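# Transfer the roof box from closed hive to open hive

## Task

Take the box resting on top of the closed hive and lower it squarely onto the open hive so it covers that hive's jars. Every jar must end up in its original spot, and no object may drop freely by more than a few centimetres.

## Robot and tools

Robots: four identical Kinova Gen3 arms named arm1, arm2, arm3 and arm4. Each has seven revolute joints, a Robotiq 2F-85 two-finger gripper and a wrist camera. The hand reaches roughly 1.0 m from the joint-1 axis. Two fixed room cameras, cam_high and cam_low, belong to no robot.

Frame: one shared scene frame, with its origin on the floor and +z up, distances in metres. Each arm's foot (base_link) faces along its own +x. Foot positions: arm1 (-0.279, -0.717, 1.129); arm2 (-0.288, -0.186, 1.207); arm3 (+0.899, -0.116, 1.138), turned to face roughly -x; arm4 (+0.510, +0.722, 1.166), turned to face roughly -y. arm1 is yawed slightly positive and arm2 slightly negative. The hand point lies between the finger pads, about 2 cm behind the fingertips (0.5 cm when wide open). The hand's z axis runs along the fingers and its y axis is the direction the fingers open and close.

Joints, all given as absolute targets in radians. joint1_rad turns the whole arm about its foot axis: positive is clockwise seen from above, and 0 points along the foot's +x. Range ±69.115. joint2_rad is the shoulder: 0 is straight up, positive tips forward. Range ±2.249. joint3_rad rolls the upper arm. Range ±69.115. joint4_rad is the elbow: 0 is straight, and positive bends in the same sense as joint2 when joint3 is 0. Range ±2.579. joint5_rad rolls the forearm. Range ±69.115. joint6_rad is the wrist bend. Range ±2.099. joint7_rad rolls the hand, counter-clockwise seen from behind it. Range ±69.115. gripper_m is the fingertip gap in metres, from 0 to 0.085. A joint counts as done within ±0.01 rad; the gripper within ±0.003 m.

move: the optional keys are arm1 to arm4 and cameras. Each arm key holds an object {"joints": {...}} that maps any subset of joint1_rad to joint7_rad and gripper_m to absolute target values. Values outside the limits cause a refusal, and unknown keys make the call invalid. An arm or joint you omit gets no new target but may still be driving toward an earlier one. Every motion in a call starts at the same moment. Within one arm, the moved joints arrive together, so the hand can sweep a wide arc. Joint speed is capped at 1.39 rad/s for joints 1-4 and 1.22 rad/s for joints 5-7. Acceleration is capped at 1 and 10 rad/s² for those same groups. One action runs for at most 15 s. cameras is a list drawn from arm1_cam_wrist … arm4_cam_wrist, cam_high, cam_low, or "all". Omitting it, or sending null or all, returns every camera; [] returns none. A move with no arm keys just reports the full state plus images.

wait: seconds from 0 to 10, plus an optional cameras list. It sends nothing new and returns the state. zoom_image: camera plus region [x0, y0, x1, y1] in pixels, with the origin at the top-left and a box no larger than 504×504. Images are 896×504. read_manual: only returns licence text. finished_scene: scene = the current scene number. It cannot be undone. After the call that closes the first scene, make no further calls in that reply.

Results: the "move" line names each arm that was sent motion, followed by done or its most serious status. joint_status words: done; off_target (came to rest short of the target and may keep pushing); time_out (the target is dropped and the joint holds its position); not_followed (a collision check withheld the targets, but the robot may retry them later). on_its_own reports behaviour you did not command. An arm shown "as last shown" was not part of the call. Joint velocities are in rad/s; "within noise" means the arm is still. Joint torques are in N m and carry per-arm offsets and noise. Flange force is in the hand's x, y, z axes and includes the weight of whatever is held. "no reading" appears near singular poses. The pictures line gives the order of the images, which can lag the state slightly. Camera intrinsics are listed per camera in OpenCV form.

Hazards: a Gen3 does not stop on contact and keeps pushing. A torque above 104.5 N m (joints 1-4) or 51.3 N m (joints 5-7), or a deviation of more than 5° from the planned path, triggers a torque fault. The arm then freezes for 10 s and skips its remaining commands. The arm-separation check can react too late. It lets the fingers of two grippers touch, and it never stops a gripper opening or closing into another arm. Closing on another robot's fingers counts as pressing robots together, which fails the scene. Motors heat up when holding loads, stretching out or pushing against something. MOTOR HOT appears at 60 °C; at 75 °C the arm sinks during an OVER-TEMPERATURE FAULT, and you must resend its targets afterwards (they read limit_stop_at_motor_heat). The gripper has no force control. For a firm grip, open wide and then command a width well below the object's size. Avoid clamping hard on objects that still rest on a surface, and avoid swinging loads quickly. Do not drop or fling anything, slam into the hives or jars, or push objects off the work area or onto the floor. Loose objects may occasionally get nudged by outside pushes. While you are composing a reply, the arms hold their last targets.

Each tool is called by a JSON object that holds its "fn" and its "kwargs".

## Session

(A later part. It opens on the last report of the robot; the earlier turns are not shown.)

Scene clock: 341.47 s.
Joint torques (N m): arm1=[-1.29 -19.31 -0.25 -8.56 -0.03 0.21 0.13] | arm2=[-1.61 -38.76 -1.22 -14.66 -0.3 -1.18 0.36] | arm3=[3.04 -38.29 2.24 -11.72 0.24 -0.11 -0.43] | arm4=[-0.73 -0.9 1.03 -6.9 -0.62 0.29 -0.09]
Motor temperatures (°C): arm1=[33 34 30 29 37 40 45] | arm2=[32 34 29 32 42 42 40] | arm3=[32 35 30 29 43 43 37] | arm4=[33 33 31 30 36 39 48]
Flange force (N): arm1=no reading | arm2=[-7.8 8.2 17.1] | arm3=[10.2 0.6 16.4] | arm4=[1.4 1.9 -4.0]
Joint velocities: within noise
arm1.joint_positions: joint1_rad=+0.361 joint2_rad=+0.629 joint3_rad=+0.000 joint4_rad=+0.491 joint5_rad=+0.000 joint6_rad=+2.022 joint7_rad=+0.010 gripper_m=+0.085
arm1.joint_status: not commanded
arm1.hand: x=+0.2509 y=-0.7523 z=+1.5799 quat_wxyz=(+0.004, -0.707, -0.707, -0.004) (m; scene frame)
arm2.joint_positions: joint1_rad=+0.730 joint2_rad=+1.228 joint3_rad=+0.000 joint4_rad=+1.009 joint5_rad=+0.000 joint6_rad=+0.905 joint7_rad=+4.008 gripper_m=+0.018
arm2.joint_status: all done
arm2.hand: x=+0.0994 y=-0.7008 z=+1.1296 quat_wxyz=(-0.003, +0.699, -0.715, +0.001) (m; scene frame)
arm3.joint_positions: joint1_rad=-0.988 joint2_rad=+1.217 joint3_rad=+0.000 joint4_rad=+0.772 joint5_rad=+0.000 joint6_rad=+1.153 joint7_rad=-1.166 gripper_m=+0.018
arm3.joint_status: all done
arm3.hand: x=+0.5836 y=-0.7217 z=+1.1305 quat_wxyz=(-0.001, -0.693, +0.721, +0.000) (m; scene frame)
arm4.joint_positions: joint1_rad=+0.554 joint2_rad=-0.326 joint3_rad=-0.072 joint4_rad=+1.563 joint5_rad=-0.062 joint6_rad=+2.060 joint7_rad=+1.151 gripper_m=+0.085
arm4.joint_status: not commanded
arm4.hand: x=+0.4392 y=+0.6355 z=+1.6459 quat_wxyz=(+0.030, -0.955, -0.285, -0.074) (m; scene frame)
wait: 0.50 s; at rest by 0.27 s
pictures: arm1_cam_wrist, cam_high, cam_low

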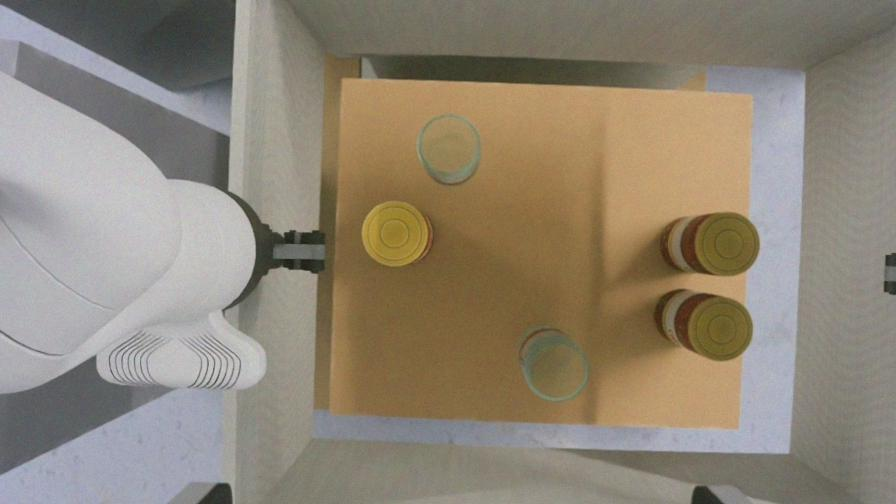

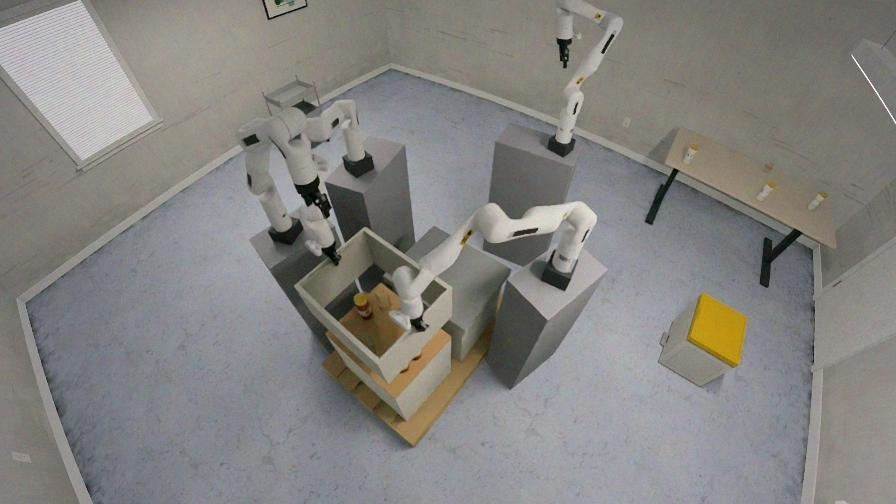

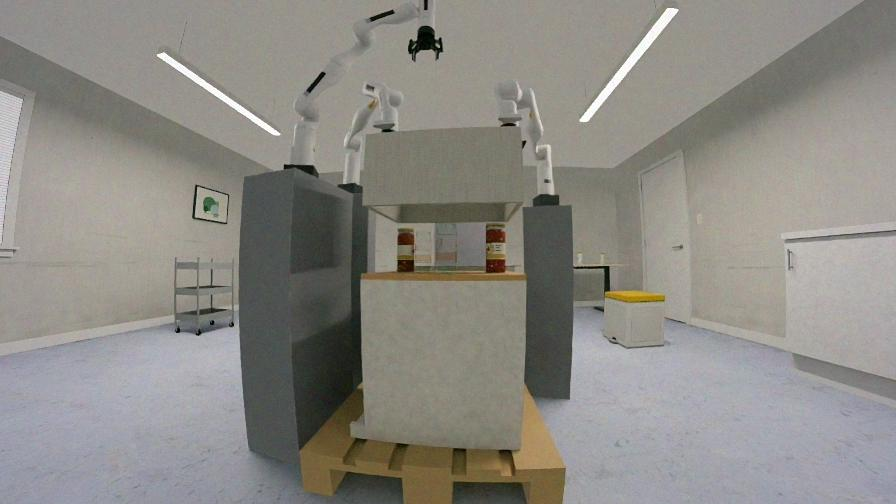

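{"fn": "move", "kwargs": {"arm2": {"joints":{"joint1_rad":0.7365,"joint2_rad":1.3871,"joint4_rad":0.9135,"joint6_rad":0.8410,"joint7_rad":4.0147}}, "arm3": {"joints":{"joint1_rad":-0.9919,"joint2_rad":1.3579,"joint4_rad":0.7117,"joint6_rad":1.0720,"joint7_rad":-1.1694}}, "cameras": []}}

{"fn": "wait", "kwargs": {"seconds": 0.5, "cameras": ["arm1_cam_wrist","cam_low"]}}

{"fn": "zoom_image", "kwargs": {"camera": "cam_low", "region": [330, 130, 560, 302]}}

Scene clock: 375.30 s.
Joint torques (N m): arm1=[-1.2 -19.27 -0.3 -8.48 0.02 0.22 0.15] | arm2=[0.25 -38.6 0.47 -12.96 0.36 -0.57 0.35] | arm3=[0.87 -38.62 0.7 -10.78 -0.58 0.24 -0.46] | arm4=[-0.66 -0.85 0.92 -7 -0.61 0.35 -0.15]
Motor temperatures (°C): arm1=[33 35 30 28 37 40 45] | arm2=[32 36 29 33 42 42 40] | arm3=[32 37 30 29 43 43 37] | arm4=[33 33 31 30 36 39 48]
Flange force (N): arm1=no reading | arm2=[-8.2 4.8 15.9] | arm3=[10.5 4.3 17.9] | arm4=[1.3 1.4 -3.4]
move: arm2 done; arm3 done
Joint velocities: within noise
arm1.joint_positions: joint1_rad=+0.361 joint2_rad=+0.629 joint3_rad=+0.000 joint4_rad=+0.491 joint5_rad=+0.000 joint6_rad=+2.022 joint7_rad=+0.010 gripper_m=+0.085
arm1.joint_status: not commanded
arm1.hand: x=+0.2509 y=-0.7523 z=+1.5799 quat_wxyz=(+0.004, -0.707, -0.707, -0.004) (m; scene frame)
arm2.joint_positions: joint1_rad=+0.736 joint2_rad=+1.387 joint3_rad=+0.000 joint4_rad=+0.913 joint5_rad=+0.000 joint6_rad=+0.841 joint7_rad=+4.015 gripper_m=+0.018
arm2.joint_status: all done
arm2.hand: x=+0.0994 y=-0.7067 z=+1.0497 quat_wxyz=(-0.003, +0.699, -0.715, +0.002) (m; scene frame)
arm3.joint_positions: joint1_rad=-0.992 joint2_rad=+1.358 joint3_rad=+0.000 joint4_rad=+0.712 joint5_rad=+0.000 joint6_rad=+1.072 joint7_rad=-1.169 gripper_m=+0.018
arm3.joint_status: all done
arm3.hand: x=+0.5835 y=-0.7277 z=+1.0505 quat_wxyz=(-0.001, -0.693, +0.721, +0.000) (m; scene frame)
arm4: as last shown
pictures: none
No camera images: "cameras" was empty.

Scene clock: 375.80 s.
Joint torques (N m): arm1=[-1.33 -19.31 -0.27 -8.54 -0.01 0.24 0.12] | arm2=[0.2 -38.26 0.37 -12.79 0.3 -0.43 0.31] | arm3=[1 -38.48 0.71 -10.58 -0.53 0.43 -0.48] | arm4=[-0.72 -0.8 0.98 -7.1 -0.58 0.33 -0.08]
Motor temperatures (°C): arm1=[33 35 30 28 37 40 45] | arm2=[32 36 29 33 42 42 40] | arm3=[32 37 30 29 43 43 37] | arm4=[33 33 31 30 36 39 48]
Flange force (N): arm1=no reading | arm2=[-8.3 5.1 15.5] | arm3=[10.8 4.3 18.0] | arm4=[1.6 1.8 -3.0]
Joint velocities: within noise
arm1.joint_positions: joint1_rad=+0.361 joint2_rad=+0.629 joint3_rad=+0.000 joint4_rad=+0.491 joint5_rad=+0.000 joint6_rad=+2.022 joint7_rad=+0.010 gripper_m=+0.085
arm1.joint_status: not commanded
arm1.hand: x=+0.2509 y=-0.7523 z=+1.5799 quat_wxyz=(+0.004, -0.707, -0.707, -0.004) (m; scene frame)
arm2.joint_positions: joint1_rad=+0.736 joint2_rad=+1.387 joint3_rad=+0.000 joint4_rad=+0.913 joint5_rad=+0.000 joint6_rad=+0.841 joint7_rad=+4.015 gripper_m=+0.018
arm2.joint_status: all done
arm2.hand: x=+0.0993 y=-0.7067 z=+1.0497 quat_wxyz=(-0.003, +0.699, -0.715, +0.001) (m; scene frame)
arm3.joint_positions: joint1_rad=-0.992 joint2_rad=+1.358 joint3_rad=+0.000 joint4_rad=+0.712 joint5_rad=+0.000 joint6_rad=+1.072 joint7_rad=-1.169 gripper_m=+0.018
arm3.joint_status: all done
arm3.hand: x=+0.5835 y=-0.7277 z=+1.0505 quat_wxyz=(-0.001, -0.693, +0.721, +0.000) (m; scene frame)
arm4.joint_positions: joint1_rad=+0.554 joint2_rad=-0.326 joint3_rad=-0.072 joint4_rad=+1.563 joint5_rad=-0.062 joint6_rad=+2.060 joint7_rad=+1.151 gripper_m=+0.085
arm4.joint_status: not commanded
arm4.hand: x=+0.4392 y=+0.6355 z=+1.6459 quat_wxyz=(+0.030, -0.955, -0.285, -0.074) (m; scene frame)
wait: 0.50 s; at rest by 0.27 s
pictures: arm1_cam_wrist, cam_low

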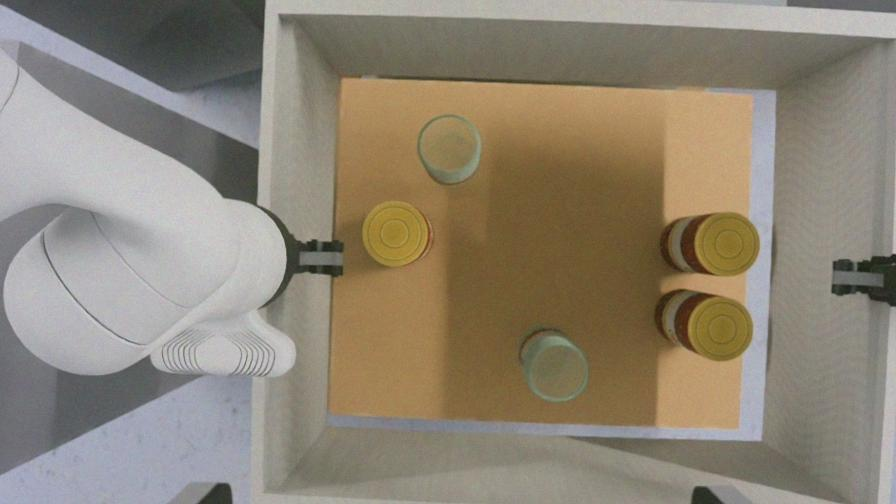

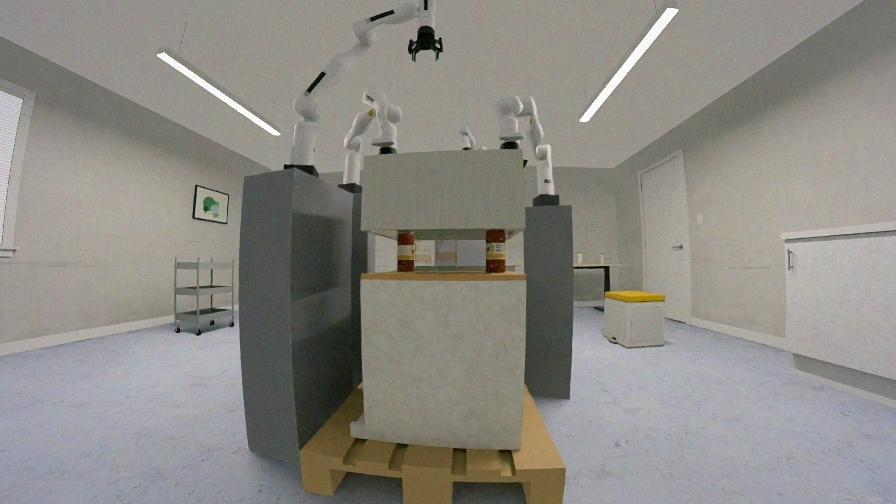

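Scaled by 2.191 from the camera's 896x504 image, which has a finer 1280x720 frame.

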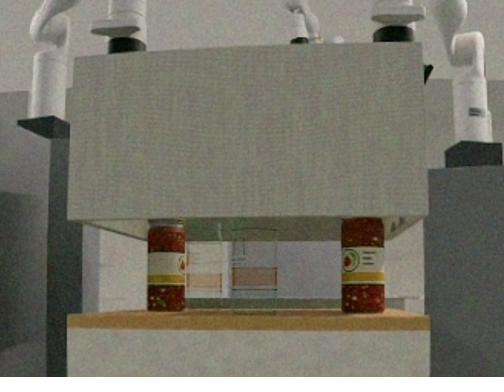

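{"fn": "move", "kwargs": {"arm2": {"joints":{"joint1_rad":0.7372,"joint2_rad":1.5594,"joint4_rad":0.7756,"joint6_rad":0.8066,"joint7_rad":4.0154}}, "arm3": {"joints":{"joint1_rad":-0.9919,"joint2_rad":1.5136,"joint4_rad":0.6118,"joint6_rad":1.0162,"joint7_rad":-1.1694}}, "cameras": []}}

{"fn": "wait", "kwargs": {"seconds": 0.5, "cameras": ["arm1_cam_wrist","cam_low"]}}

{"fn": "zoom_image", "kwargs": {"camera": "cam_low", "region": [350, 200, 540, 300]}}

{"fn": "zoom_image", "kwargs": {"camera": "arm1_cam_wrist", "region": [300, 40, 800, 480]}}

Scene clock: 392.27 s.
Joint torques (N m): arm1=[-1.25 -19.3 -0.28 -8.54 -0.05 0.27 0.16] | arm2=[1.54 -37.6 1.52 -11.72 0.71 -0.1 0.3] | arm3=[-0.69 -38.21 -0.5 -9.83 -1.14 0.59 -0.51] | arm4=[-0.65 -0.84 1.08 -7.01 -0.57 0.3 -0.09]
Motor temperatures (°C): arm1=[33 35 30 28 37 40 45] | arm2=[32 36 29 33 42 42 40] | arm3=[32 38 30 29 43 43 37] | arm4=[33 33 31 30 36 39 48]
Flange force (N): arm1=no reading | arm2=[-9.3 3.3 13.8] | arm3=[11.9 7.5 19.4] | arm4=[1.6 2.1 -3.4]
move: arm2 done; arm3 done
Joint velocities: within noise
arm1.joint_positions: joint1_rad=+0.361 joint2_rad=+0.629 joint3_rad=+0.000 joint4_rad=+0.491 joint5_rad=+0.000 joint6_rad=+2.022 joint7_rad=+0.010 gripper_m=+0.085
arm1.joint_status: not commanded
arm1.hand: x=+0.2509 y=-0.7523 z=+1.5799 quat_wxyz=(+0.004, -0.707, -0.707, -0.004) (m; scene frame)
arm2.joint_positions: joint1_rad=+0.737 joint2_rad=+1.559 joint3_rad=+0.000 joint4_rad=+0.776 joint5_rad=+0.000 joint6_rad=+0.807 joint7_rad=+4.015 gripper_m=+0.018
arm2.joint_status: all done
arm2.hand: x=+0.0993 y=-0.7066 z=+0.9697 quat_wxyz=(-0.003, +0.699, -0.715, +0.001) (m; scene frame)
arm3.joint_positions: joint1_rad=-0.992 joint2_rad=+1.514 joint3_rad=+0.000 joint4_rad=+0.612 joint5_rad=+0.000 joint6_rad=+1.016 joint7_rad=-1.169 gripper_m=+0.018
arm3.joint_status: all done
arm3.hand: x=+0.5833 y=-0.7277 z=+0.9705 quat_wxyz=(-0.001, -0.693, +0.721, +0.000) (m; scene frame)
arm4: as last shown
pictures: none
No camera images: "cameras" was empty.

Scene clock: 392.77 s.
Joint torques (N m): arm1=[-1.26 -19.31 -0.29 -8.51 -0.03 0.23 0.17] | arm2=[1.61 -37.58 1.55 -11.56 0.74 0.01 0.3] | arm3=[-0.81 -38.16 -0.47 -9.73 -1.22 0.71 -0.49] | arm4=[-0.69 -0.83 1.06 -7.01 -0.55 0.29 -0.12]
Motor temperatures (°C): arm1=[33 35 30 28 37 40 45] | arm2=[32 36 29 33 42 42 40] | arm3=[32 38 30 29 43 43 37] | arm4=[33 33 31 30 36 39 48]
Flange force (N): arm1=no reading | arm2=[-8.9 2.8 14.1] | arm3=[11.9 7.7 19.5] | arm4=[1.6 1.9 -3.4]
Joint velocities: within noise
arm1.joint_positions: joint1_rad=+0.361 joint2_rad=+0.629 joint3_rad=+0.000 joint4_rad=+0.491 joint5_rad=+0.000 joint6_rad=+2.022 joint7_rad=+0.010 gripper_m=+0.085
arm1.joint_status: not commanded
arm1.hand: x=+0.2509 y=-0.7523 z=+1.5799 quat_wxyz=(+0.004, -0.707, -0.707, -0.004) (m; scene frame)
arm2.joint_positions: joint1_rad=+0.737 joint2_rad=+1.559 joint3_rad=+0.000 joint4_rad=+0.776 joint5_rad=+0.000 joint6_rad=+0.807 joint7_rad=+4.015 gripper_m=+0.018
arm2.joint_status: all done
arm2.hand: x=+0.0992 y=-0.7067 z=+0.9697 quat_wxyz=(-0.003, +0.699, -0.715, +0.001) (m; scene frame)
arm3.joint_positions: joint1_rad=-0.992 joint2_rad=+1.514 joint3_rad=+0.000 joint4_rad=+0.612 joint5_rad=+0.000 joint6_rad=+1.016 joint7_rad=-1.169 gripper_m=+0.018
arm3.joint_status: all done
arm3.hand: x=+0.5834 y=-0.7277 z=+0.9705 quat_wxyz=(-0.001, -0.693, +0.721, +0.000) (m; scene frame)
arm4.joint_positions: joint1_rad=+0.554 joint2_rad=-0.326 joint3_rad=-0.072 joint4_rad=+1.563 joint5_rad=-0.062 joint6_rad=+2.060 joint7_rad=+1.151 gripper_m=+0.085
arm4.joint_status: not commanded
arm4.hand: x=+0.4392 y=+0.6355 z=+1.6459 quat_wxyz=(+0.030, -0.955, -0.285, -0.074) (m; scene frame)
wait: 0.50 s; at rest by 0.27 s
pictures: arm1_cam_wrist, cam_low

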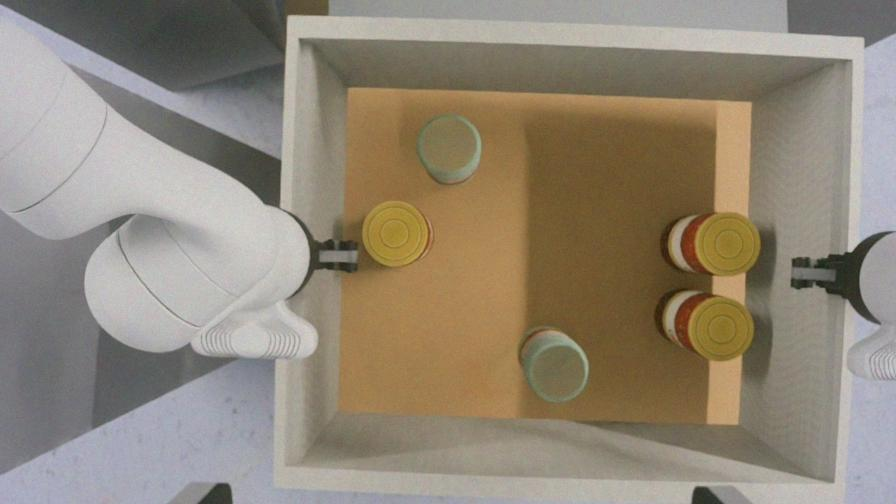

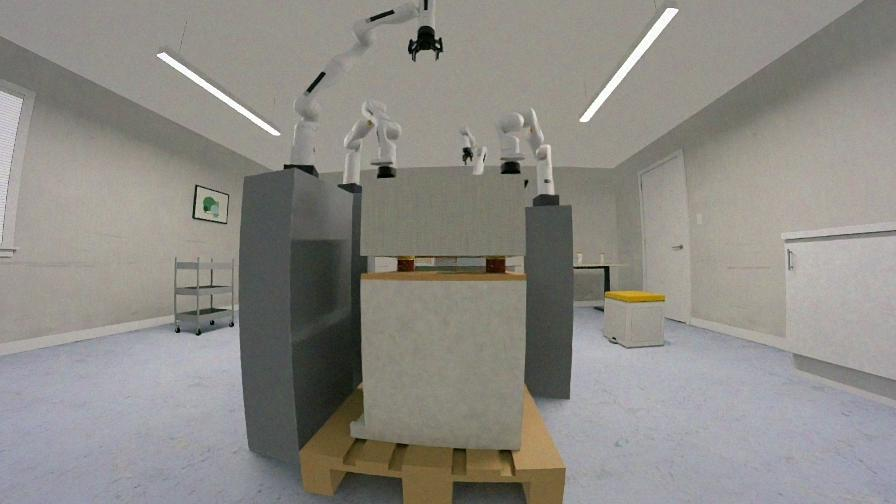

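Scaled by 2.653 from the camera's 896x504 image, which has a finer 1280x720 frame.

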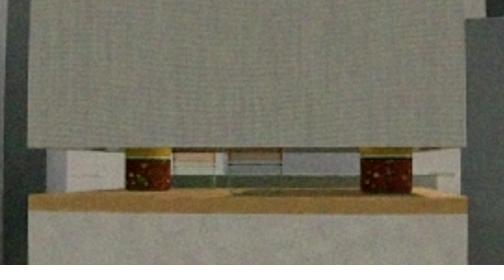

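Scaled by 1.008 from the camera's 896x504 image, which has a finer 1280x720 frame.

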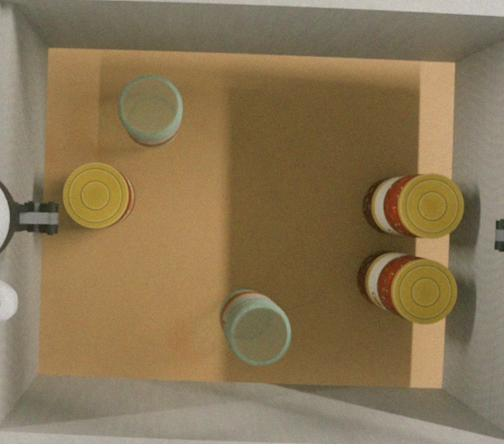

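{"fn": "move", "kwargs": {"arm2": {"joints":{"joint1_rad":0.7364,"joint2_rad":1.6396,"joint4_rad":0.6953,"joint6_rad":0.8067,"joint7_rad":4.0146}}, "arm3": {"joints":{"joint1_rad":-0.9914,"joint2_rad":1.5914,"joint4_rad":0.5428,"joint6_rad":1.0074,"joint7_rad":-1.1689}}, "cameras": []}}

{"fn": "wait", "kwargs": {"seconds": 0.5, "cameras": ["arm1_cam_wrist","cam_low","cam_high"]}}

{"fn": "zoom_image", "kwargs": {"camera": "cam_low", "region": [350, 220, 450, 300]}}

{"fn": "zoom_image", "kwargs": {"camera": "cam_low", "region": [450, 220, 550, 300]}}

{"fn": "zoom_image", "kwargs": {"camera": "cam_high", "region": [290, 210, 510, 440]}}

Scene clock: 414.50 s.
Joint torques (N m): arm1=[-1.23 -19.27 -0.26 -8.52 -0.03 0.24 0.15] | arm2=[2.05 -38.55 1.39 -11.81 0.58 0.02 0.37] | arm3=[-1.95 -36.23 -1.62 -8.78 -1.83 0.9 -0.36] | arm4=[-0.68 -0.75 1.05 -6.95 -0.59 0.32 -0.11]
Motor temperatures (°C): arm1=[33 35 30 28 37 40 45] | arm2=[32 37 29 33 42 42 40] | arm3=[32 39 30 29 43 43 37] | arm4=[33 33 31 30 36 39 48]
Flange force (N): arm1=no reading | arm2=[-9.4 2.2 15.3] | arm3=[13.0 9.8 18.2] | arm4=[1.7 1.9 -3.5]
move: arm2 done; arm3 done
Joint velocities: within noise
arm1.joint_positions: joint1_rad=+0.361 joint2_rad=+0.629 joint3_rad=+0.000 joint4_rad=+0.491 joint5_rad=+0.000 joint6_rad=+2.022 joint7_rad=+0.010 gripper_m=+0.085
arm1.joint_status: not commanded
arm1.hand: x=+0.2509 y=-0.7523 z=+1.5799 quat_wxyz=(+0.004, -0.707, -0.707, -0.004) (m; scene frame)
arm2.joint_positions: joint1_rad=+0.736 joint2_rad=+1.640 joint3_rad=+0.000 joint4_rad=+0.695 joint5_rad=+0.000 joint6_rad=+0.807 joint7_rad=+4.015 gripper_m=+0.018
arm2.joint_status: all done
arm2.hand: x=+0.0993 y=-0.7055 z=+0.9360 quat_wxyz=(-0.003, +0.699, -0.715, +0.001) (m; scene frame)
arm3.joint_positions: joint1_rad=-0.991 joint2_rad=+1.591 joint3_rad=+0.000 joint4_rad=+0.543 joint5_rad=+0.000 joint6_rad=+1.007 joint7_rad=-1.169 gripper_m=+0.018
arm3.joint_status: all done
arm3.hand: x=+0.5834 y=-0.7269 z=+0.9354 quat_wxyz=(-0.001, -0.693, +0.721, +0.000) (m; scene frame)
arm4: as last shown
pictures: none
No camera images: "cameras" was empty.

Scene clock: 415.00 s.
Joint torques (N m): arm1=[-1.28 -19.29 -0.24 -8.47 0 0.23 0.15] | arm2=[2.25 -38.55 1.63 -11.78 0.7 0.01 0.39] | arm3=[-2.16 -36.3 -1.81 -8.91 -1.95 0.83 -0.42] | arm4=[-0.66 -0.87 1.06 -6.97 -0.64 0.29 -0.09]
Motor temperatures (°C): arm1=[33 35 30 28 37 40 45] | arm2=[32 37 29 33 42 42 40] | arm3=[32 39 30 29 43 43 37] | arm4=[33 33 31 30 36 39 48]
Flange force (N): arm1=no reading | arm2=[-9.4 1.8 15.3] | arm3=[12.3 9.9 18.0] | arm4=[1.5 2.0 -3.6]
Joint velocities: within noise
arm1.joint_positions: joint1_rad=+0.361 joint2_rad=+0.629 joint3_rad=+0.000 joint4_rad=+0.491 joint5_rad=+0.000 joint6_rad=+2.022 joint7_rad=+0.010 gripper_m=+0.085
arm1.joint_status: not commanded
arm1.hand: x=+0.2509 y=-0.7523 z=+1.5799 quat_wxyz=(+0.004, -0.707, -0.707, -0.004) (m; scene frame)
arm2.joint_positions: joint1_rad=+0.736 joint2_rad=+1.640 joint3_rad=+0.000 joint4_rad=+0.695 joint5_rad=+0.000 joint6_rad=+0.807 joint7_rad=+4.015 gripper_m=+0.018
arm2.joint_status: all done
arm2.hand: x=+0.0992 y=-0.7055 z=+0.9359 quat_wxyz=(-0.003, +0.699, -0.715, +0.001) (m; scene frame)
arm3.joint_positions: joint1_rad=-0.991 joint2_rad=+1.591 joint3_rad=+0.000 joint4_rad=+0.543 joint5_rad=+0.000 joint6_rad=+1.007 joint7_rad=-1.169 gripper_m=+0.018
arm3.joint_status: all done
arm3.hand: x=+0.5834 y=-0.7269 z=+0.9354 quat_wxyz=(-0.001, -0.693, +0.721, +0.000) (m; scene frame)
arm4.joint_positions: joint1_rad=+0.554 joint2_rad=-0.326 joint3_rad=-0.072 joint4_rad=+1.563 joint5_rad=-0.062 joint6_rad=+2.060 joint7_rad=+1.151 gripper_m=+0.085
arm4.joint_status: not commanded
arm4.hand: x=+0.4392 y=+0.6355 z=+1.6459 quat_wxyz=(+0.030, -0.955, -0.285, -0.074) (m; scene frame)
wait: 0.50 s; at rest by 0.27 s
pictures: arm1_cam_wrist, cam_high, cam_low

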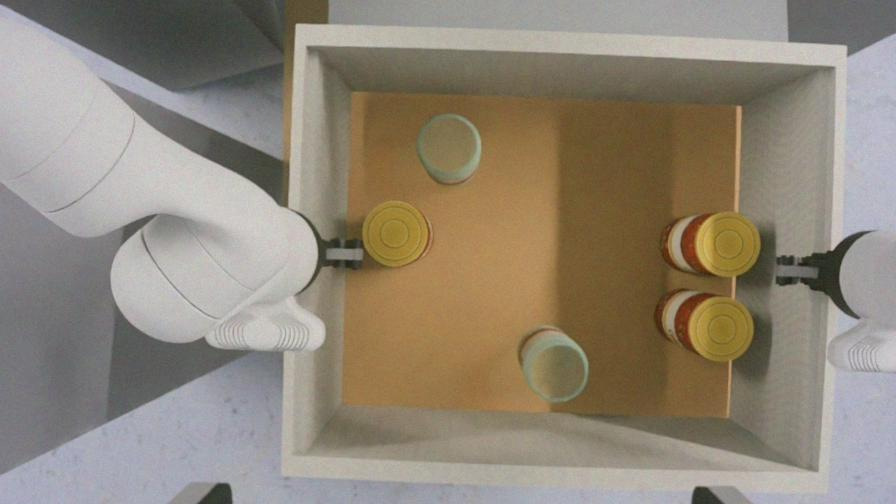

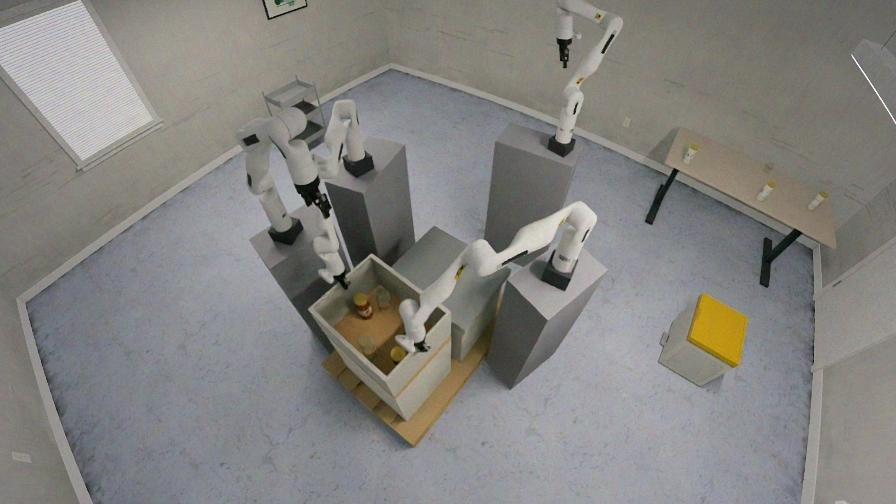

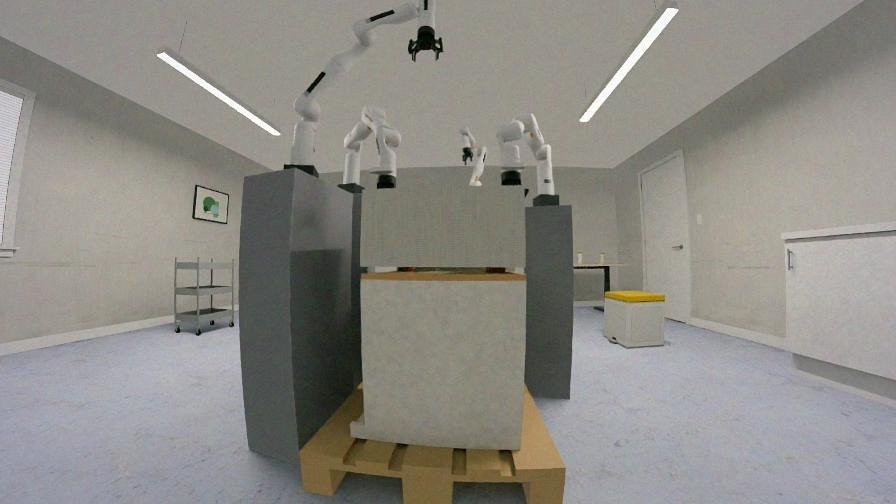

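Scaled by 5.040 from the camera's 896x504 image, which has a finer 1280x720 frame.

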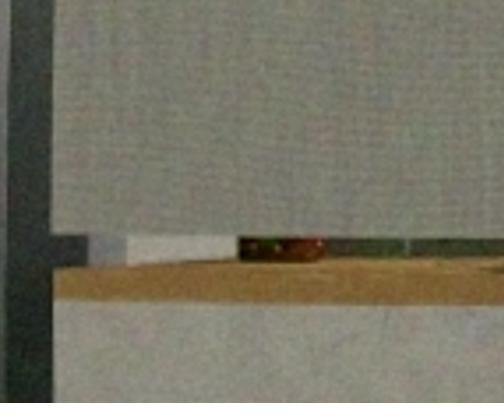

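Scaled by 5.040 from the camera's 896x504 image, which has a finer 1280x720 frame.

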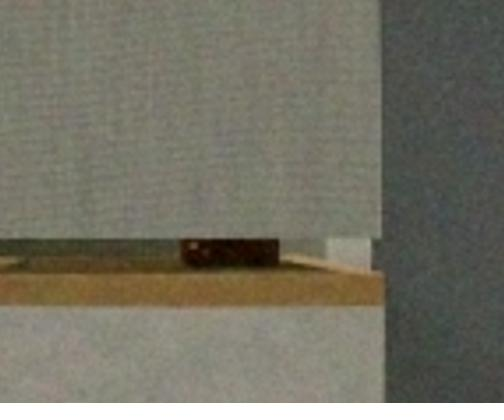

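Scaled by 2.191 from the camera's 896x504 image, which has a finer 1280x720 frame.

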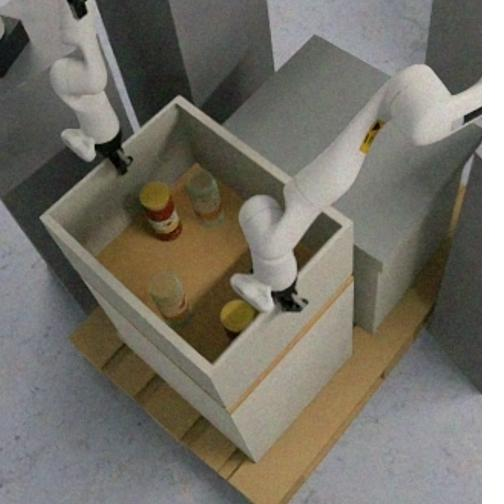

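{"fn": "move", "kwargs": {"arm2": {"joints":{"joint1_rad":0.7361,"joint2_rad":1.6831,"joint4_rad":0.6376,"joint6_rad":0.8209,"joint7_rad":4.0143}}, "arm3": {"joints":{"joint1_rad":-0.9933,"joint2_rad":1.6311,"joint4_rad":0.4964,"joint6_rad":1.0141,"joint7_rad":-1.1708}}, "cameras": []}}

{"fn": "wait", "kwargs": {"seconds": 0.5, "cameras": ["cam_low"]}}

{"fn": "zoom_image", "kwargs": {"camera": "cam_low", "region": [350, 220, 450, 300]}}

{"fn": "zoom_image", "kwargs": {"camera": "cam_low", "region": [450, 220, 550, 300]}}

Scene clock: 435.87 s.
Joint torques (N m): arm1=[-1.21 -19.31 -0.28 -8.56 -0.02 0.25 0.15] | arm2=[2.05 -38.53 1.49 -11.99 0.7 -0.02 0.4] | arm3=[-1.95 -36.47 -1.63 -9.1 -1.87 0.79 -0.4] | arm4=[-0.69 -0.76 1.01 -6.99 -0.59 0.32 -0.11]
Motor temperatures (°C): arm1=[33 35 30 28 36 40 45] | arm2=[32 37 29 33 42 42 39] | arm3=[32 40 30 29 43 43 37] | arm4=[33 33 31 30 36 39 48]
Flange force (N): arm1=no reading | arm2=[-10.1 2.7 14.5] | arm3=no reading | arm4=[1.6 1.8 -3.4]
move: arm2 done; arm3 done
Joint velocities: within noise
arm1.joint_positions: joint1_rad=+0.361 joint2_rad=+0.629 joint3_rad=+0.000 joint4_rad=+0.491 joint5_rad=+0.000 joint6_rad=+2.022 joint7_rad=+0.010 gripper_m=+0.085
arm1.joint_status: not commanded
arm1.hand: x=+0.2509 y=-0.7523 z=+1.5799 quat_wxyz=(+0.004, -0.707, -0.707, -0.004) (m; scene frame)
arm2.joint_positions: joint1_rad=+0.736 joint2_rad=+1.683 joint3_rad=+0.000 joint4_rad=+0.638 joint5_rad=+0.000 joint6_rad=+0.821 joint7_rad=+4.014 gripper_m=+0.018
arm2.joint_status: all done
arm2.hand: x=+0.1004 y=-0.7065 z=+0.9210 quat_wxyz=(-0.003, +0.699, -0.715, +0.001) (m; scene frame)
arm3.joint_positions: joint1_rad=-0.993 joint2_rad=+1.631 joint3_rad=+0.000 joint4_rad=+0.496 joint5_rad=+0.000 joint6_rad=+1.014 joint7_rad=-1.171 gripper_m=+0.018
arm3.joint_status: all done
arm3.hand: x=+0.5844 y=-0.7279 z=+0.9205 quat_wxyz=(-0.001, -0.693, +0.721, +0.000) (m; scene frame)
arm4: as last shown
pictures: none
No camera images: "cameras" was empty.

Scene clock: 436.37 s.
Joint torques (N m): arm1=[-1.29 -19.37 -0.31 -8.57 0.01 0.22 0.13] | arm2=[2.03 -38.38 1.46 -11.87 0.67 0.06 0.4] | arm3=[-1.96 -36.51 -1.52 -9.03 -1.86 0.79 -0.41] | arm4=[-0.65 -0.82 0.99 -7.01 -0.63 0.35 -0.08]
Motor temperatures (°C): arm1=[33 35 30 28 36 40 45] | arm2=[32 37 29 33 42 42 39] | arm3=[32 40 30 29 43 43 37] | arm4=[33 33 31 30 36 39 48]
Flange force (N): arm1=no reading | arm2=[-10.0 2.7 14.5] | arm3=no reading | arm4=[1.5 1.8 -3.3]
Joint velocities: within noise
arm1.joint_positions: joint1_rad=+0.361 joint2_rad=+0.629 joint3_rad=+0.000 joint4_rad=+0.491 joint5_rad=+0.000 joint6_rad=+2.022 joint7_rad=+0.010 gripper_m=+0.085
arm1.joint_status: not commanded
arm1.hand: x=+0.2509 y=-0.7523 z=+1.5799 quat_wxyz=(+0.004, -0.707, -0.707, -0.004) (m; scene frame)
arm2.joint_positions: joint1_rad=+0.736 joint2_rad=+1.683 joint3_rad=+0.000 joint4_rad=+0.638 joint5_rad=+0.000 joint6_rad=+0.821 joint7_rad=+4.014 gripper_m=+0.018
arm2.joint_status: all done
arm2.hand: x=+0.1004 y=-0.7065 z=+0.9210 quat_wxyz=(-0.003, +0.699, -0.715, +0.001) (m; scene frame)
arm3.joint_positions: joint1_rad=-0.993 joint2_rad=+1.631 joint3_rad=+0.000 joint4_rad=+0.496 joint5_rad=+0.000 joint6_rad=+1.014 joint7_rad=-1.171 gripper_m=+0.018
arm3.joint_status: all done
arm3.hand: x=+0.5844 y=-0.7279 z=+0.9205 quat_wxyz=(-0.001, -0.693, +0.721, +0.000) (m; scene frame)
arm4.joint_positions: joint1_rad=+0.554 joint2_rad=-0.326 joint3_rad=-0.072 joint4_rad=+1.563 joint5_rad=-0.062 joint6_rad=+2.060 joint7_rad=+1.151 gripper_m=+0.085
arm4.joint_status: not commanded
arm4.hand: x=+0.4392 y=+0.6355 z=+1.6459 quat_wxyz=(+0.030, -0.955, -0.285, -0.074) (m; scene frame)
wait: 0.50 s; at rest by 0.27 s
pictures: cam_low

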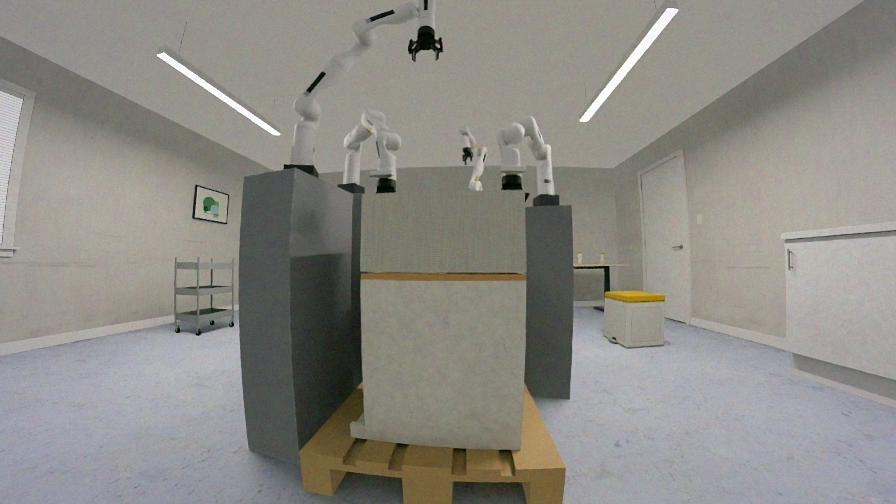

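Scaled by 5.040 from the camera's 896x504 image, which has a finer 1280x720 frame.

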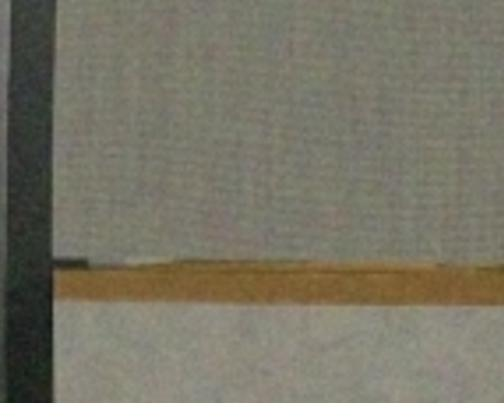

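Scaled by 5.040 from the camera's 896x504 image, which has a finer 1280x720 frame.

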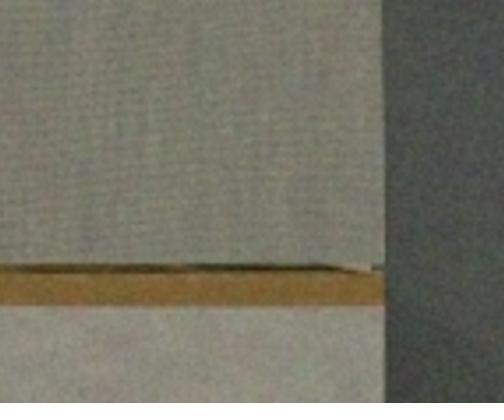

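{"fn": "move", "kwargs": {"arm2": {"joints":{"joint2_rad":1.6914,"joint4_rad":0.6272,"joint6_rad":0.8230}}, "arm3": {"joints":{"joint2_rad":1.6393,"joint4_rad":0.4867,"joint6_rad":1.0157}}, "cameras": []}}

{"fn": "wait", "kwargs": {"seconds": 0.5, "cameras": ["cam_low"]}}

{"fn": "zoom_image", "kwargs": {"camera": "cam_low", "region": [350, 220, 450, 300]}}

{"fn": "zoom_image", "kwargs": {"camera": "cam_low", "region": [450, 220, 550, 300]}}

Scene clock: 445.23 s.
Joint torques (N m): arm1=[-1.26 -19.3 -0.24 -8.53 0.02 0.23 0.18] | arm2=[1.7 -38.94 1.05 -12.37 0.46 -0.19 0.37] | arm3=[-1.37 -36.04 -1.27 -8.96 -1.74 0.87 -0.43] | arm4=[-0.66 -0.89 1.02 -6.97 -0.64 0.36 -0.1]
Motor temperatures (°C): arm1=[33 35 30 28 36 40 45] | arm2=[32 38 29 33 42 42 39] | arm3=[32 40 30 29 43 43 37] | arm4=[33 33 31 30 36 39 48]
Flange force (N): arm1=no reading | arm2=[-10.5 3.8 14.5] | arm3=no reading | arm4=[1.3 1.9 -3.5]
move: arm2 done; arm3 done
Joint velocities: within noise
arm1.joint_positions: joint1_rad=+0.361 joint2_rad=+0.629 joint3_rad=+0.000 joint4_rad=+0.491 joint5_rad=+0.000 joint6_rad=+2.022 joint7_rad=+0.010 gripper_m=+0.085
arm1.joint_status: not commanded
arm1.hand: x=+0.2509 y=-0.7523 z=+1.5799 quat_wxyz=(+0.004, -0.707, -0.707, -0.004) (m; scene frame)
arm2.joint_positions: joint1_rad=+0.736 joint2_rad=+1.691 joint3_rad=+0.000 joint4_rad=+0.627 joint5_rad=+0.000 joint6_rad=+0.823 joint7_rad=+4.014 gripper_m=+0.018
arm2.joint_status: all done
arm2.hand: x=+0.1004 y=-0.7065 z=+0.9180 quat_wxyz=(-0.003, +0.699, -0.715, +0.001) (m; scene frame)
arm3.joint_positions: joint1_rad=-0.993 joint2_rad=+1.639 joint3_rad=+0.000 joint4_rad=+0.487 joint5_rad=+0.000 joint6_rad=+1.016 joint7_rad=-1.171 gripper_m=+0.018
arm3.joint_status: all done
arm3.hand: x=+0.5844 y=-0.7279 z=+0.9175 quat_wxyz=(-0.001, -0.693, +0.721, +0.000) (m; scene frame)
arm4: as last shown
pictures: none
No camera images: "cameras" was empty.

Scene clock: 445.73 s.
Joint torques (N m): arm1=[-1.26 -19.36 -0.23 -8.58 0.01 0.2 0.13] | arm2=[1.78 -38.96 1.16 -12.35 0.52 -0.18 0.37] | arm3=[-1.43 -36.25 -1.29 -8.95 -1.76 0.76 -0.37] | arm4=[-0.73 -0.77 0.99 -6.97 -0.58 0.35 -0.08]
Motor temperatures (°C): arm1=[33 35 30 28 36 40 45] | arm2=[32 38 29 33 42 42 39] | arm3=[32 40 30 29 43 43 37] | arm4=[33 33 31 30 36 39 48]
Flange force (N): arm1=no reading | arm2=[-10.5 3.6 14.6] | arm3=no reading | arm4=[1.6 1.9 -3.4]
Joint velocities: within noise
arm1.joint_positions: joint1_rad=+0.361 joint2_rad=+0.629 joint3_rad=+0.000 joint4_rad=+0.491 joint5_rad=+0.000 joint6_rad=+2.022 joint7_rad=+0.010 gripper_m=+0.085
arm1.joint_status: not commanded
arm1.hand: x=+0.2509 y=-0.7523 z=+1.5799 quat_wxyz=(+0.004, -0.707, -0.707, -0.004) (m; scene frame)
arm2.joint_positions: joint1_rad=+0.736 joint2_rad=+1.691 joint3_rad=+0.000 joint4_rad=+0.627 joint5_rad=+0.000 joint6_rad=+0.823 joint7_rad=+4.014 gripper_m=+0.018
arm2.joint_status: all done
arm2.hand: x=+0.1004 y=-0.7065 z=+0.9180 quat_wxyz=(-0.003, +0.699, -0.715, +0.001) (m; scene frame)
arm3.joint_positions: joint1_rad=-0.993 joint2_rad=+1.639 joint3_rad=+0.000 joint4_rad=+0.487 joint5_rad=+0.000 joint6_rad=+1.016 joint7_rad=-1.171 gripper_m=+0.018
arm3.joint_status: all done
arm3.hand: x=+0.5844 y=-0.7278 z=+0.9175 quat_wxyz=(-0.001, -0.693, +0.721, +0.000) (m; scene frame)
arm4.joint_positions: joint1_rad=+0.554 joint2_rad=-0.326 joint3_rad=-0.072 joint4_rad=+1.563 joint5_rad=-0.062 joint6_rad=+2.060 joint7_rad=+1.151 gripper_m=+0.085
arm4.joint_status: not commanded
arm4.hand: x=+0.4392 y=+0.6355 z=+1.6459 quat_wxyz=(+0.030, -0.955, -0.285, -0.074) (m; scene frame)
wait: 0.50 s; at rest by 0.27 s
pictures: cam_low

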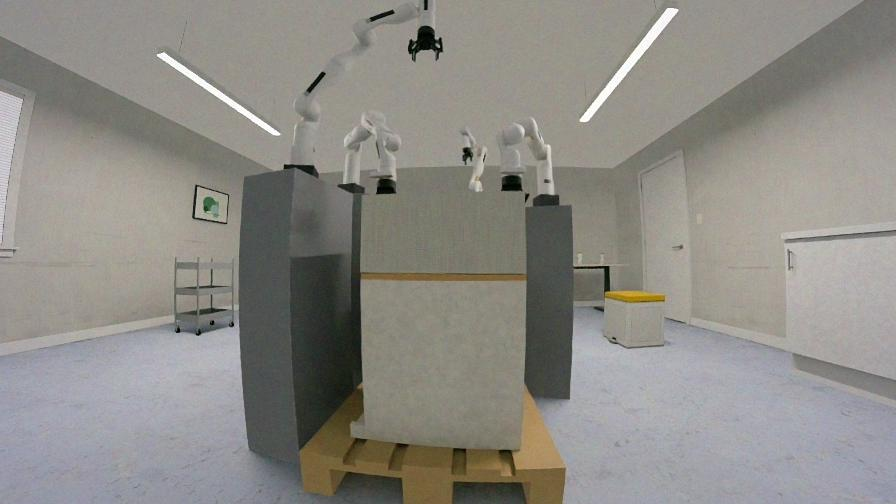

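Scaled by 5.040 from the camera's 896x504 image, which has a finer 1280x720 frame.

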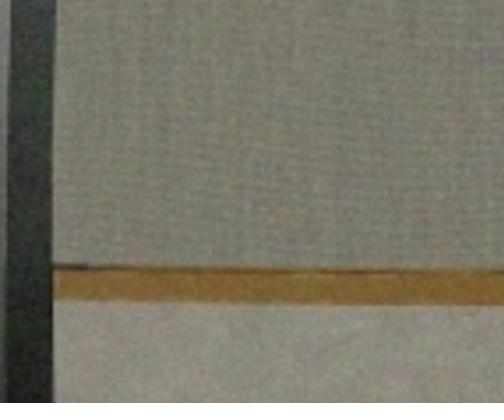

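Scaled by 5.040 from the camera's 896x504 image, which has a finer 1280x720 frame.

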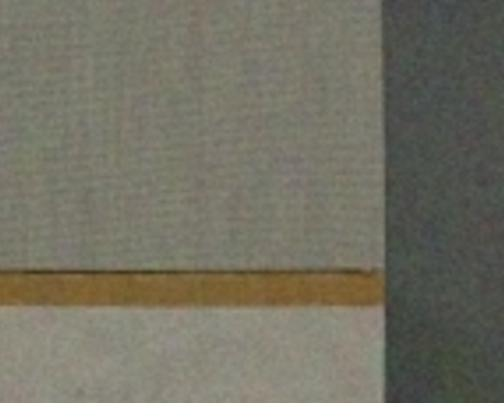

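{"fn": "move", "kwargs": {"arm2": {"joints":{"joint2_rad":1.6936,"joint4_rad":0.6244,"joint6_rad":0.8236}}, "arm3": {"joints":{"joint2_rad":1.6415,"joint4_rad":0.4841,"joint6_rad":1.0161}}, "cameras": []}}

{"fn": "wait", "kwargs": {"seconds": 0.7, "cameras": []}}

{"fn": "move", "kwargs": {"arm2": {"joints":{"joint2_rad":1.6958,"joint4_rad":0.6216,"joint6_rad":0.8242}}, "arm3": {"joints":{"joint2_rad":1.6437,"joint4_rad":0.4815,"joint6_rad":1.0165}}, "cameras": []}}

{"fn": "wait", "kwargs": {"seconds": 0.7, "cameras": ["cam_low"]}}

Scene clock: 456.57 s.
Joint torques (N m): arm1=[-1.3 -19.28 -0.25 -8.57 -0.01 0.22 0.18] | arm2=[2.05 -38.82 1.33 -12.25 0.56 -0.07 0.32] | arm3=[-1.63 -35.93 -1.56 -8.59 -1.86 1.01 -0.49] | arm4=[-0.66 -0.78 1.06 -7.03 -0.66 0.33 -0.07]
Motor temperatures (°C): arm1=[33 35 30 28 36 40 45] | arm2=[32 38 29 33 42 42 39] | arm3=[32 40 30 29 43 43 37] | arm4=[33 33 31 30 36 39 48]
Flange force (N): arm1=no reading | arm2=[-10.8 3.5 14.5] | arm3=no reading | arm4=[1.7 1.9 -3.2]
move: arm2 done; arm3 done
Joint velocities: within noise
arm1.joint_positions: joint1_rad=+0.361 joint2_rad=+0.629 joint3_rad=+0.000 joint4_rad=+0.491 joint5_rad=+0.000 joint6_rad=+2.022 joint7_rad=+0.010 gripper_m=+0.085
arm1.joint_status: not commanded
arm1.hand: x=+0.2509 y=-0.7523 z=+1.5799 quat_wxyz=(+0.004, -0.707, -0.707, -0.004) (m; scene frame)
arm2.joint_positions: joint1_rad=+0.736 joint2_rad=+1.694 joint3_rad=+0.000 joint4_rad=+0.624 joint5_rad=+0.000 joint6_rad=+0.824 joint7_rad=+4.014 gripper_m=+0.018
arm2.joint_status: all done
arm2.hand: x=+0.1004 y=-0.7066 z=+0.9172 quat_wxyz=(-0.003, +0.699, -0.715, +0.001) (m; scene frame)
arm3.joint_positions: joint1_rad=-0.993 joint2_rad=+1.641 joint3_rad=+0.000 joint4_rad=+0.484 joint5_rad=+0.000 joint6_rad=+1.016 joint7_rad=-1.171 gripper_m=+0.018
arm3.joint_status: all done
arm3.hand: x=+0.5844 y=-0.7279 z=+0.9167 quat_wxyz=(-0.001, -0.693, +0.721, +0.000) (m; scene frame)
arm4: as last shown
pictures: none
No camera images: "cameras" was empty.

Scene clock: 457.27 s.
Joint torques (N m): arm1=[-1.31 -19.32 -0.27 -8.56 -0.03 0.24 0.17] | arm2=[2.04 -38.77 1.3 -12.22 0.55 -0.09 0.34] | arm3=[-1.58 -36.05 -1.44 -8.86 -1.82 0.97 -0.5] | arm4=[-0.67 -0.76 1.07 -6.99 -0.62 0.29 -0.09]
Motor temperatures (°C): arm1=[33 35 30 28 36 40 45] | arm2=[32 38 29 33 42 42 39] | arm3=[32 40 30 29 43 43 37] | arm4=[33 33 31 30 36 39 48]
Flange force (N): arm1=no reading | arm2=[-10.7 3.3 14.5] | arm3=no reading | arm4=[1.8 2.0 -3.4]
Joint velocities: within noise
arm1.joint_positions: joint1_rad=+0.361 joint2_rad=+0.629 joint3_rad=+0.000 joint4_rad=+0.491 joint5_rad=+0.000 joint6_rad=+2.022 joint7_rad=+0.010 gripper_m=+0.085
arm1.joint_status: not commanded
arm1.hand: x=+0.2509 y=-0.7523 z=+1.5799 quat_wxyz=(+0.004, -0.707, -0.707, -0.004) (m; scene frame)
arm2.joint_positions: joint1_rad=+0.736 joint2_rad=+1.694 joint3_rad=+0.000 joint4_rad=+0.624 joint5_rad=+0.000 joint6_rad=+0.824 joint7_rad=+4.014 gripper_m=+0.018
arm2.joint_status: all done
arm2.hand: x=+0.1004 y=-0.7065 z=+0.9172 quat_wxyz=(-0.003, +0.699, -0.715, +0.001) (m; scene frame)
arm3.joint_positions: joint1_rad=-0.993 joint2_rad=+1.641 joint3_rad=+0.000 joint4_rad=+0.484 joint5_rad=+0.000 joint6_rad=+1.016 joint7_rad=-1.171 gripper_m=+0.018
arm3.joint_status: all done
arm3.hand: x=+0.5844 y=-0.7279 z=+0.9167 quat_wxyz=(-0.001, -0.693, +0.721, +0.000) (m; scene frame)
arm4.joint_positions: joint1_rad=+0.554 joint2_rad=-0.326 joint3_rad=-0.072 joint4_rad=+1.563 joint5_rad=-0.062 joint6_rad=+2.060 joint7_rad=+1.151 gripper_m=+0.085
arm4.joint_status: not commanded
arm4.hand: x=+0.4392 y=+0.6355 z=+1.6459 quat_wxyz=(+0.030, -0.955, -0.285, -0.074) (m; scene frame)
wait: 0.70 s; at rest by 0.27 s
pictures: none
No camera images: "cameras" was empty.

Scene clock: 457.67 s.
Joint torques (N m): arm1=[-1.28 -19.32 -0.29 -8.52 -0.02 0.23 0.13] | arm2=[1.76 -38.97 1.15 -12.29 0.52 -0.09 0.4] | arm3=[-1.6 -35.82 -1.53 -8.81 -1.91 0.92 -0.46] | arm4=[-0.57 -0.75 1.05 -6.9 -0.62 0.31 -0.09]
Motor temperatures (°C): arm1=[33 35 30 28 36 40 45] | arm2=[32 38 29 33 42 42 39] | arm3=[32 40 30 29 43 43 37] | arm4=[33 33 31 30 36 39 48]
Flange force (N): arm1=no reading | arm2=[-10.4 3.5 14.8] | arm3=no reading | arm4=[1.7 1.9 -3.7]
move: arm2 done; arm3 done
Joint velocities: within noise
arm1.joint_positions: joint1_rad=+0.361 joint2_rad=+0.629 joint3_rad=+0.000 joint4_rad=+0.491 joint5_rad=+0.000 joint6_rad=+2.022 joint7_rad=+0.010 gripper_m=+0.085
arm1.joint_status: not commanded
arm1.hand: x=+0.2509 y=-0.7523 z=+1.5799 quat_wxyz=(+0.004, -0.707, -0.707, -0.004) (m; scene frame)
arm2.joint_positions: joint1_rad=+0.736 joint2_rad=+1.696 joint3_rad=+0.000 joint4_rad=+0.622 joint5_rad=+0.000 joint6_rad=+0.824 joint7_rad=+4.014 gripper_m=+0.018
arm2.joint_status: all done
arm2.hand: x=+0.1004 y=-0.7065 z=+0.9164 quat_wxyz=(-0.003, +0.699, -0.715, +0.001) (m; scene frame)
arm3.joint_positions: joint1_rad=-0.993 joint2_rad=+1.644 joint3_rad=+0.000 joint4_rad=+0.482 joint5_rad=+0.000 joint6_rad=+1.017 joint7_rad=-1.171 gripper_m=+0.018
arm3.joint_status: all done
arm3.hand: x=+0.5844 y=-0.7278 z=+0.9158 quat_wxyz=(-0.001, -0.693, +0.721, +0.000) (m; scene frame)
arm4: as last shown
pictures: none
No camera images: "cameras" was empty.

Scene clock: 458.37 s.
Joint torques (N m): arm1=[-1.26 -19.32 -0.27 -8.58 -0.03 0.24 0.15] | arm2=[1.71 -38.99 1.14 -12.35 0.53 -0.1 0.4] | arm3=[-1.54 -35.86 -1.41 -8.81 -1.83 0.88 -0.38] | arm4=[-0.69 -0.72 1.03 -7.01 -0.64 0.33 -0.12]
Motor temperatures (°C): arm1=[33 35 30 28 36 40 45] | arm2=[32 38 29 33 42 42 39] | arm3=[32 40 30 29 43 43 37] | arm4=[33 33 31 30 36 39 48]
Flange force (N): arm1=no reading | arm2=[-10.7 3.8 14.6] | arm3=no reading | arm4=[1.7 1.7 -3.2]
Joint velocities: within noise
arm1.joint_positions: joint1_rad=+0.361 joint2_rad=+0.629 joint3_rad=+0.000 joint4_rad=+0.491 joint5_rad=+0.000 joint6_rad=+2.022 joint7_rad=+0.010 gripper_m=+0.085
arm1.joint_status: not commanded
arm1.hand: x=+0.2509 y=-0.7523 z=+1.5799 quat_wxyz=(+0.004, -0.707, -0.707, -0.004) (m; scene frame)
arm2.joint_positions: joint1_rad=+0.736 joint2_rad=+1.696 joint3_rad=+0.000 joint4_rad=+0.622 joint5_rad=+0.000 joint6_rad=+0.824 joint7_rad=+4.014 gripper_m=+0.018
arm2.joint_status: all done
arm2.hand: x=+0.1004 y=-0.7065 z=+0.9164 quat_wxyz=(-0.003, +0.699, -0.715, +0.001) (m; scene frame)
arm3.joint_positions: joint1_rad=-0.993 joint2_rad=+1.644 joint3_rad=+0.000 joint4_rad=+0.482 joint5_rad=+0.000 joint6_rad=+1.017 joint7_rad=-1.171 gripper_m=+0.018
arm3.joint_status: all done
arm3.hand: x=+0.5844 y=-0.7278 z=+0.9158 quat_wxyz=(-0.001, -0.693, +0.721, +0.000) (m; scene frame)
arm4.joint_positions: joint1_rad=+0.554 joint2_rad=-0.326 joint3_rad=-0.072 joint4_rad=+1.563 joint5_rad=-0.062 joint6_rad=+2.060 joint7_rad=+1.151 gripper_m=+0.085
arm4.joint_status: not commanded
arm4.hand: x=+0.4392 y=+0.6355 z=+1.6459 quat_wxyz=(+0.030, -0.955, -0.285, -0.074) (m; scene frame)
wait: 0.70 s; at rest by 0.27 s
pictures: cam_low

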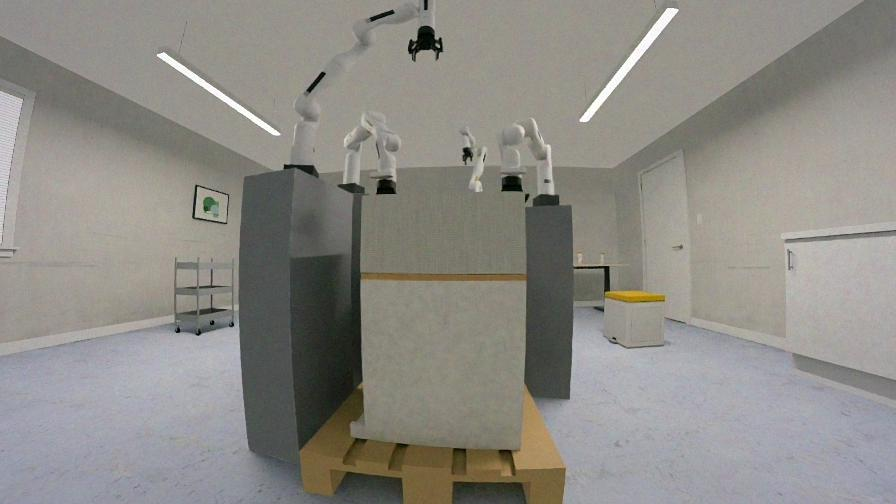

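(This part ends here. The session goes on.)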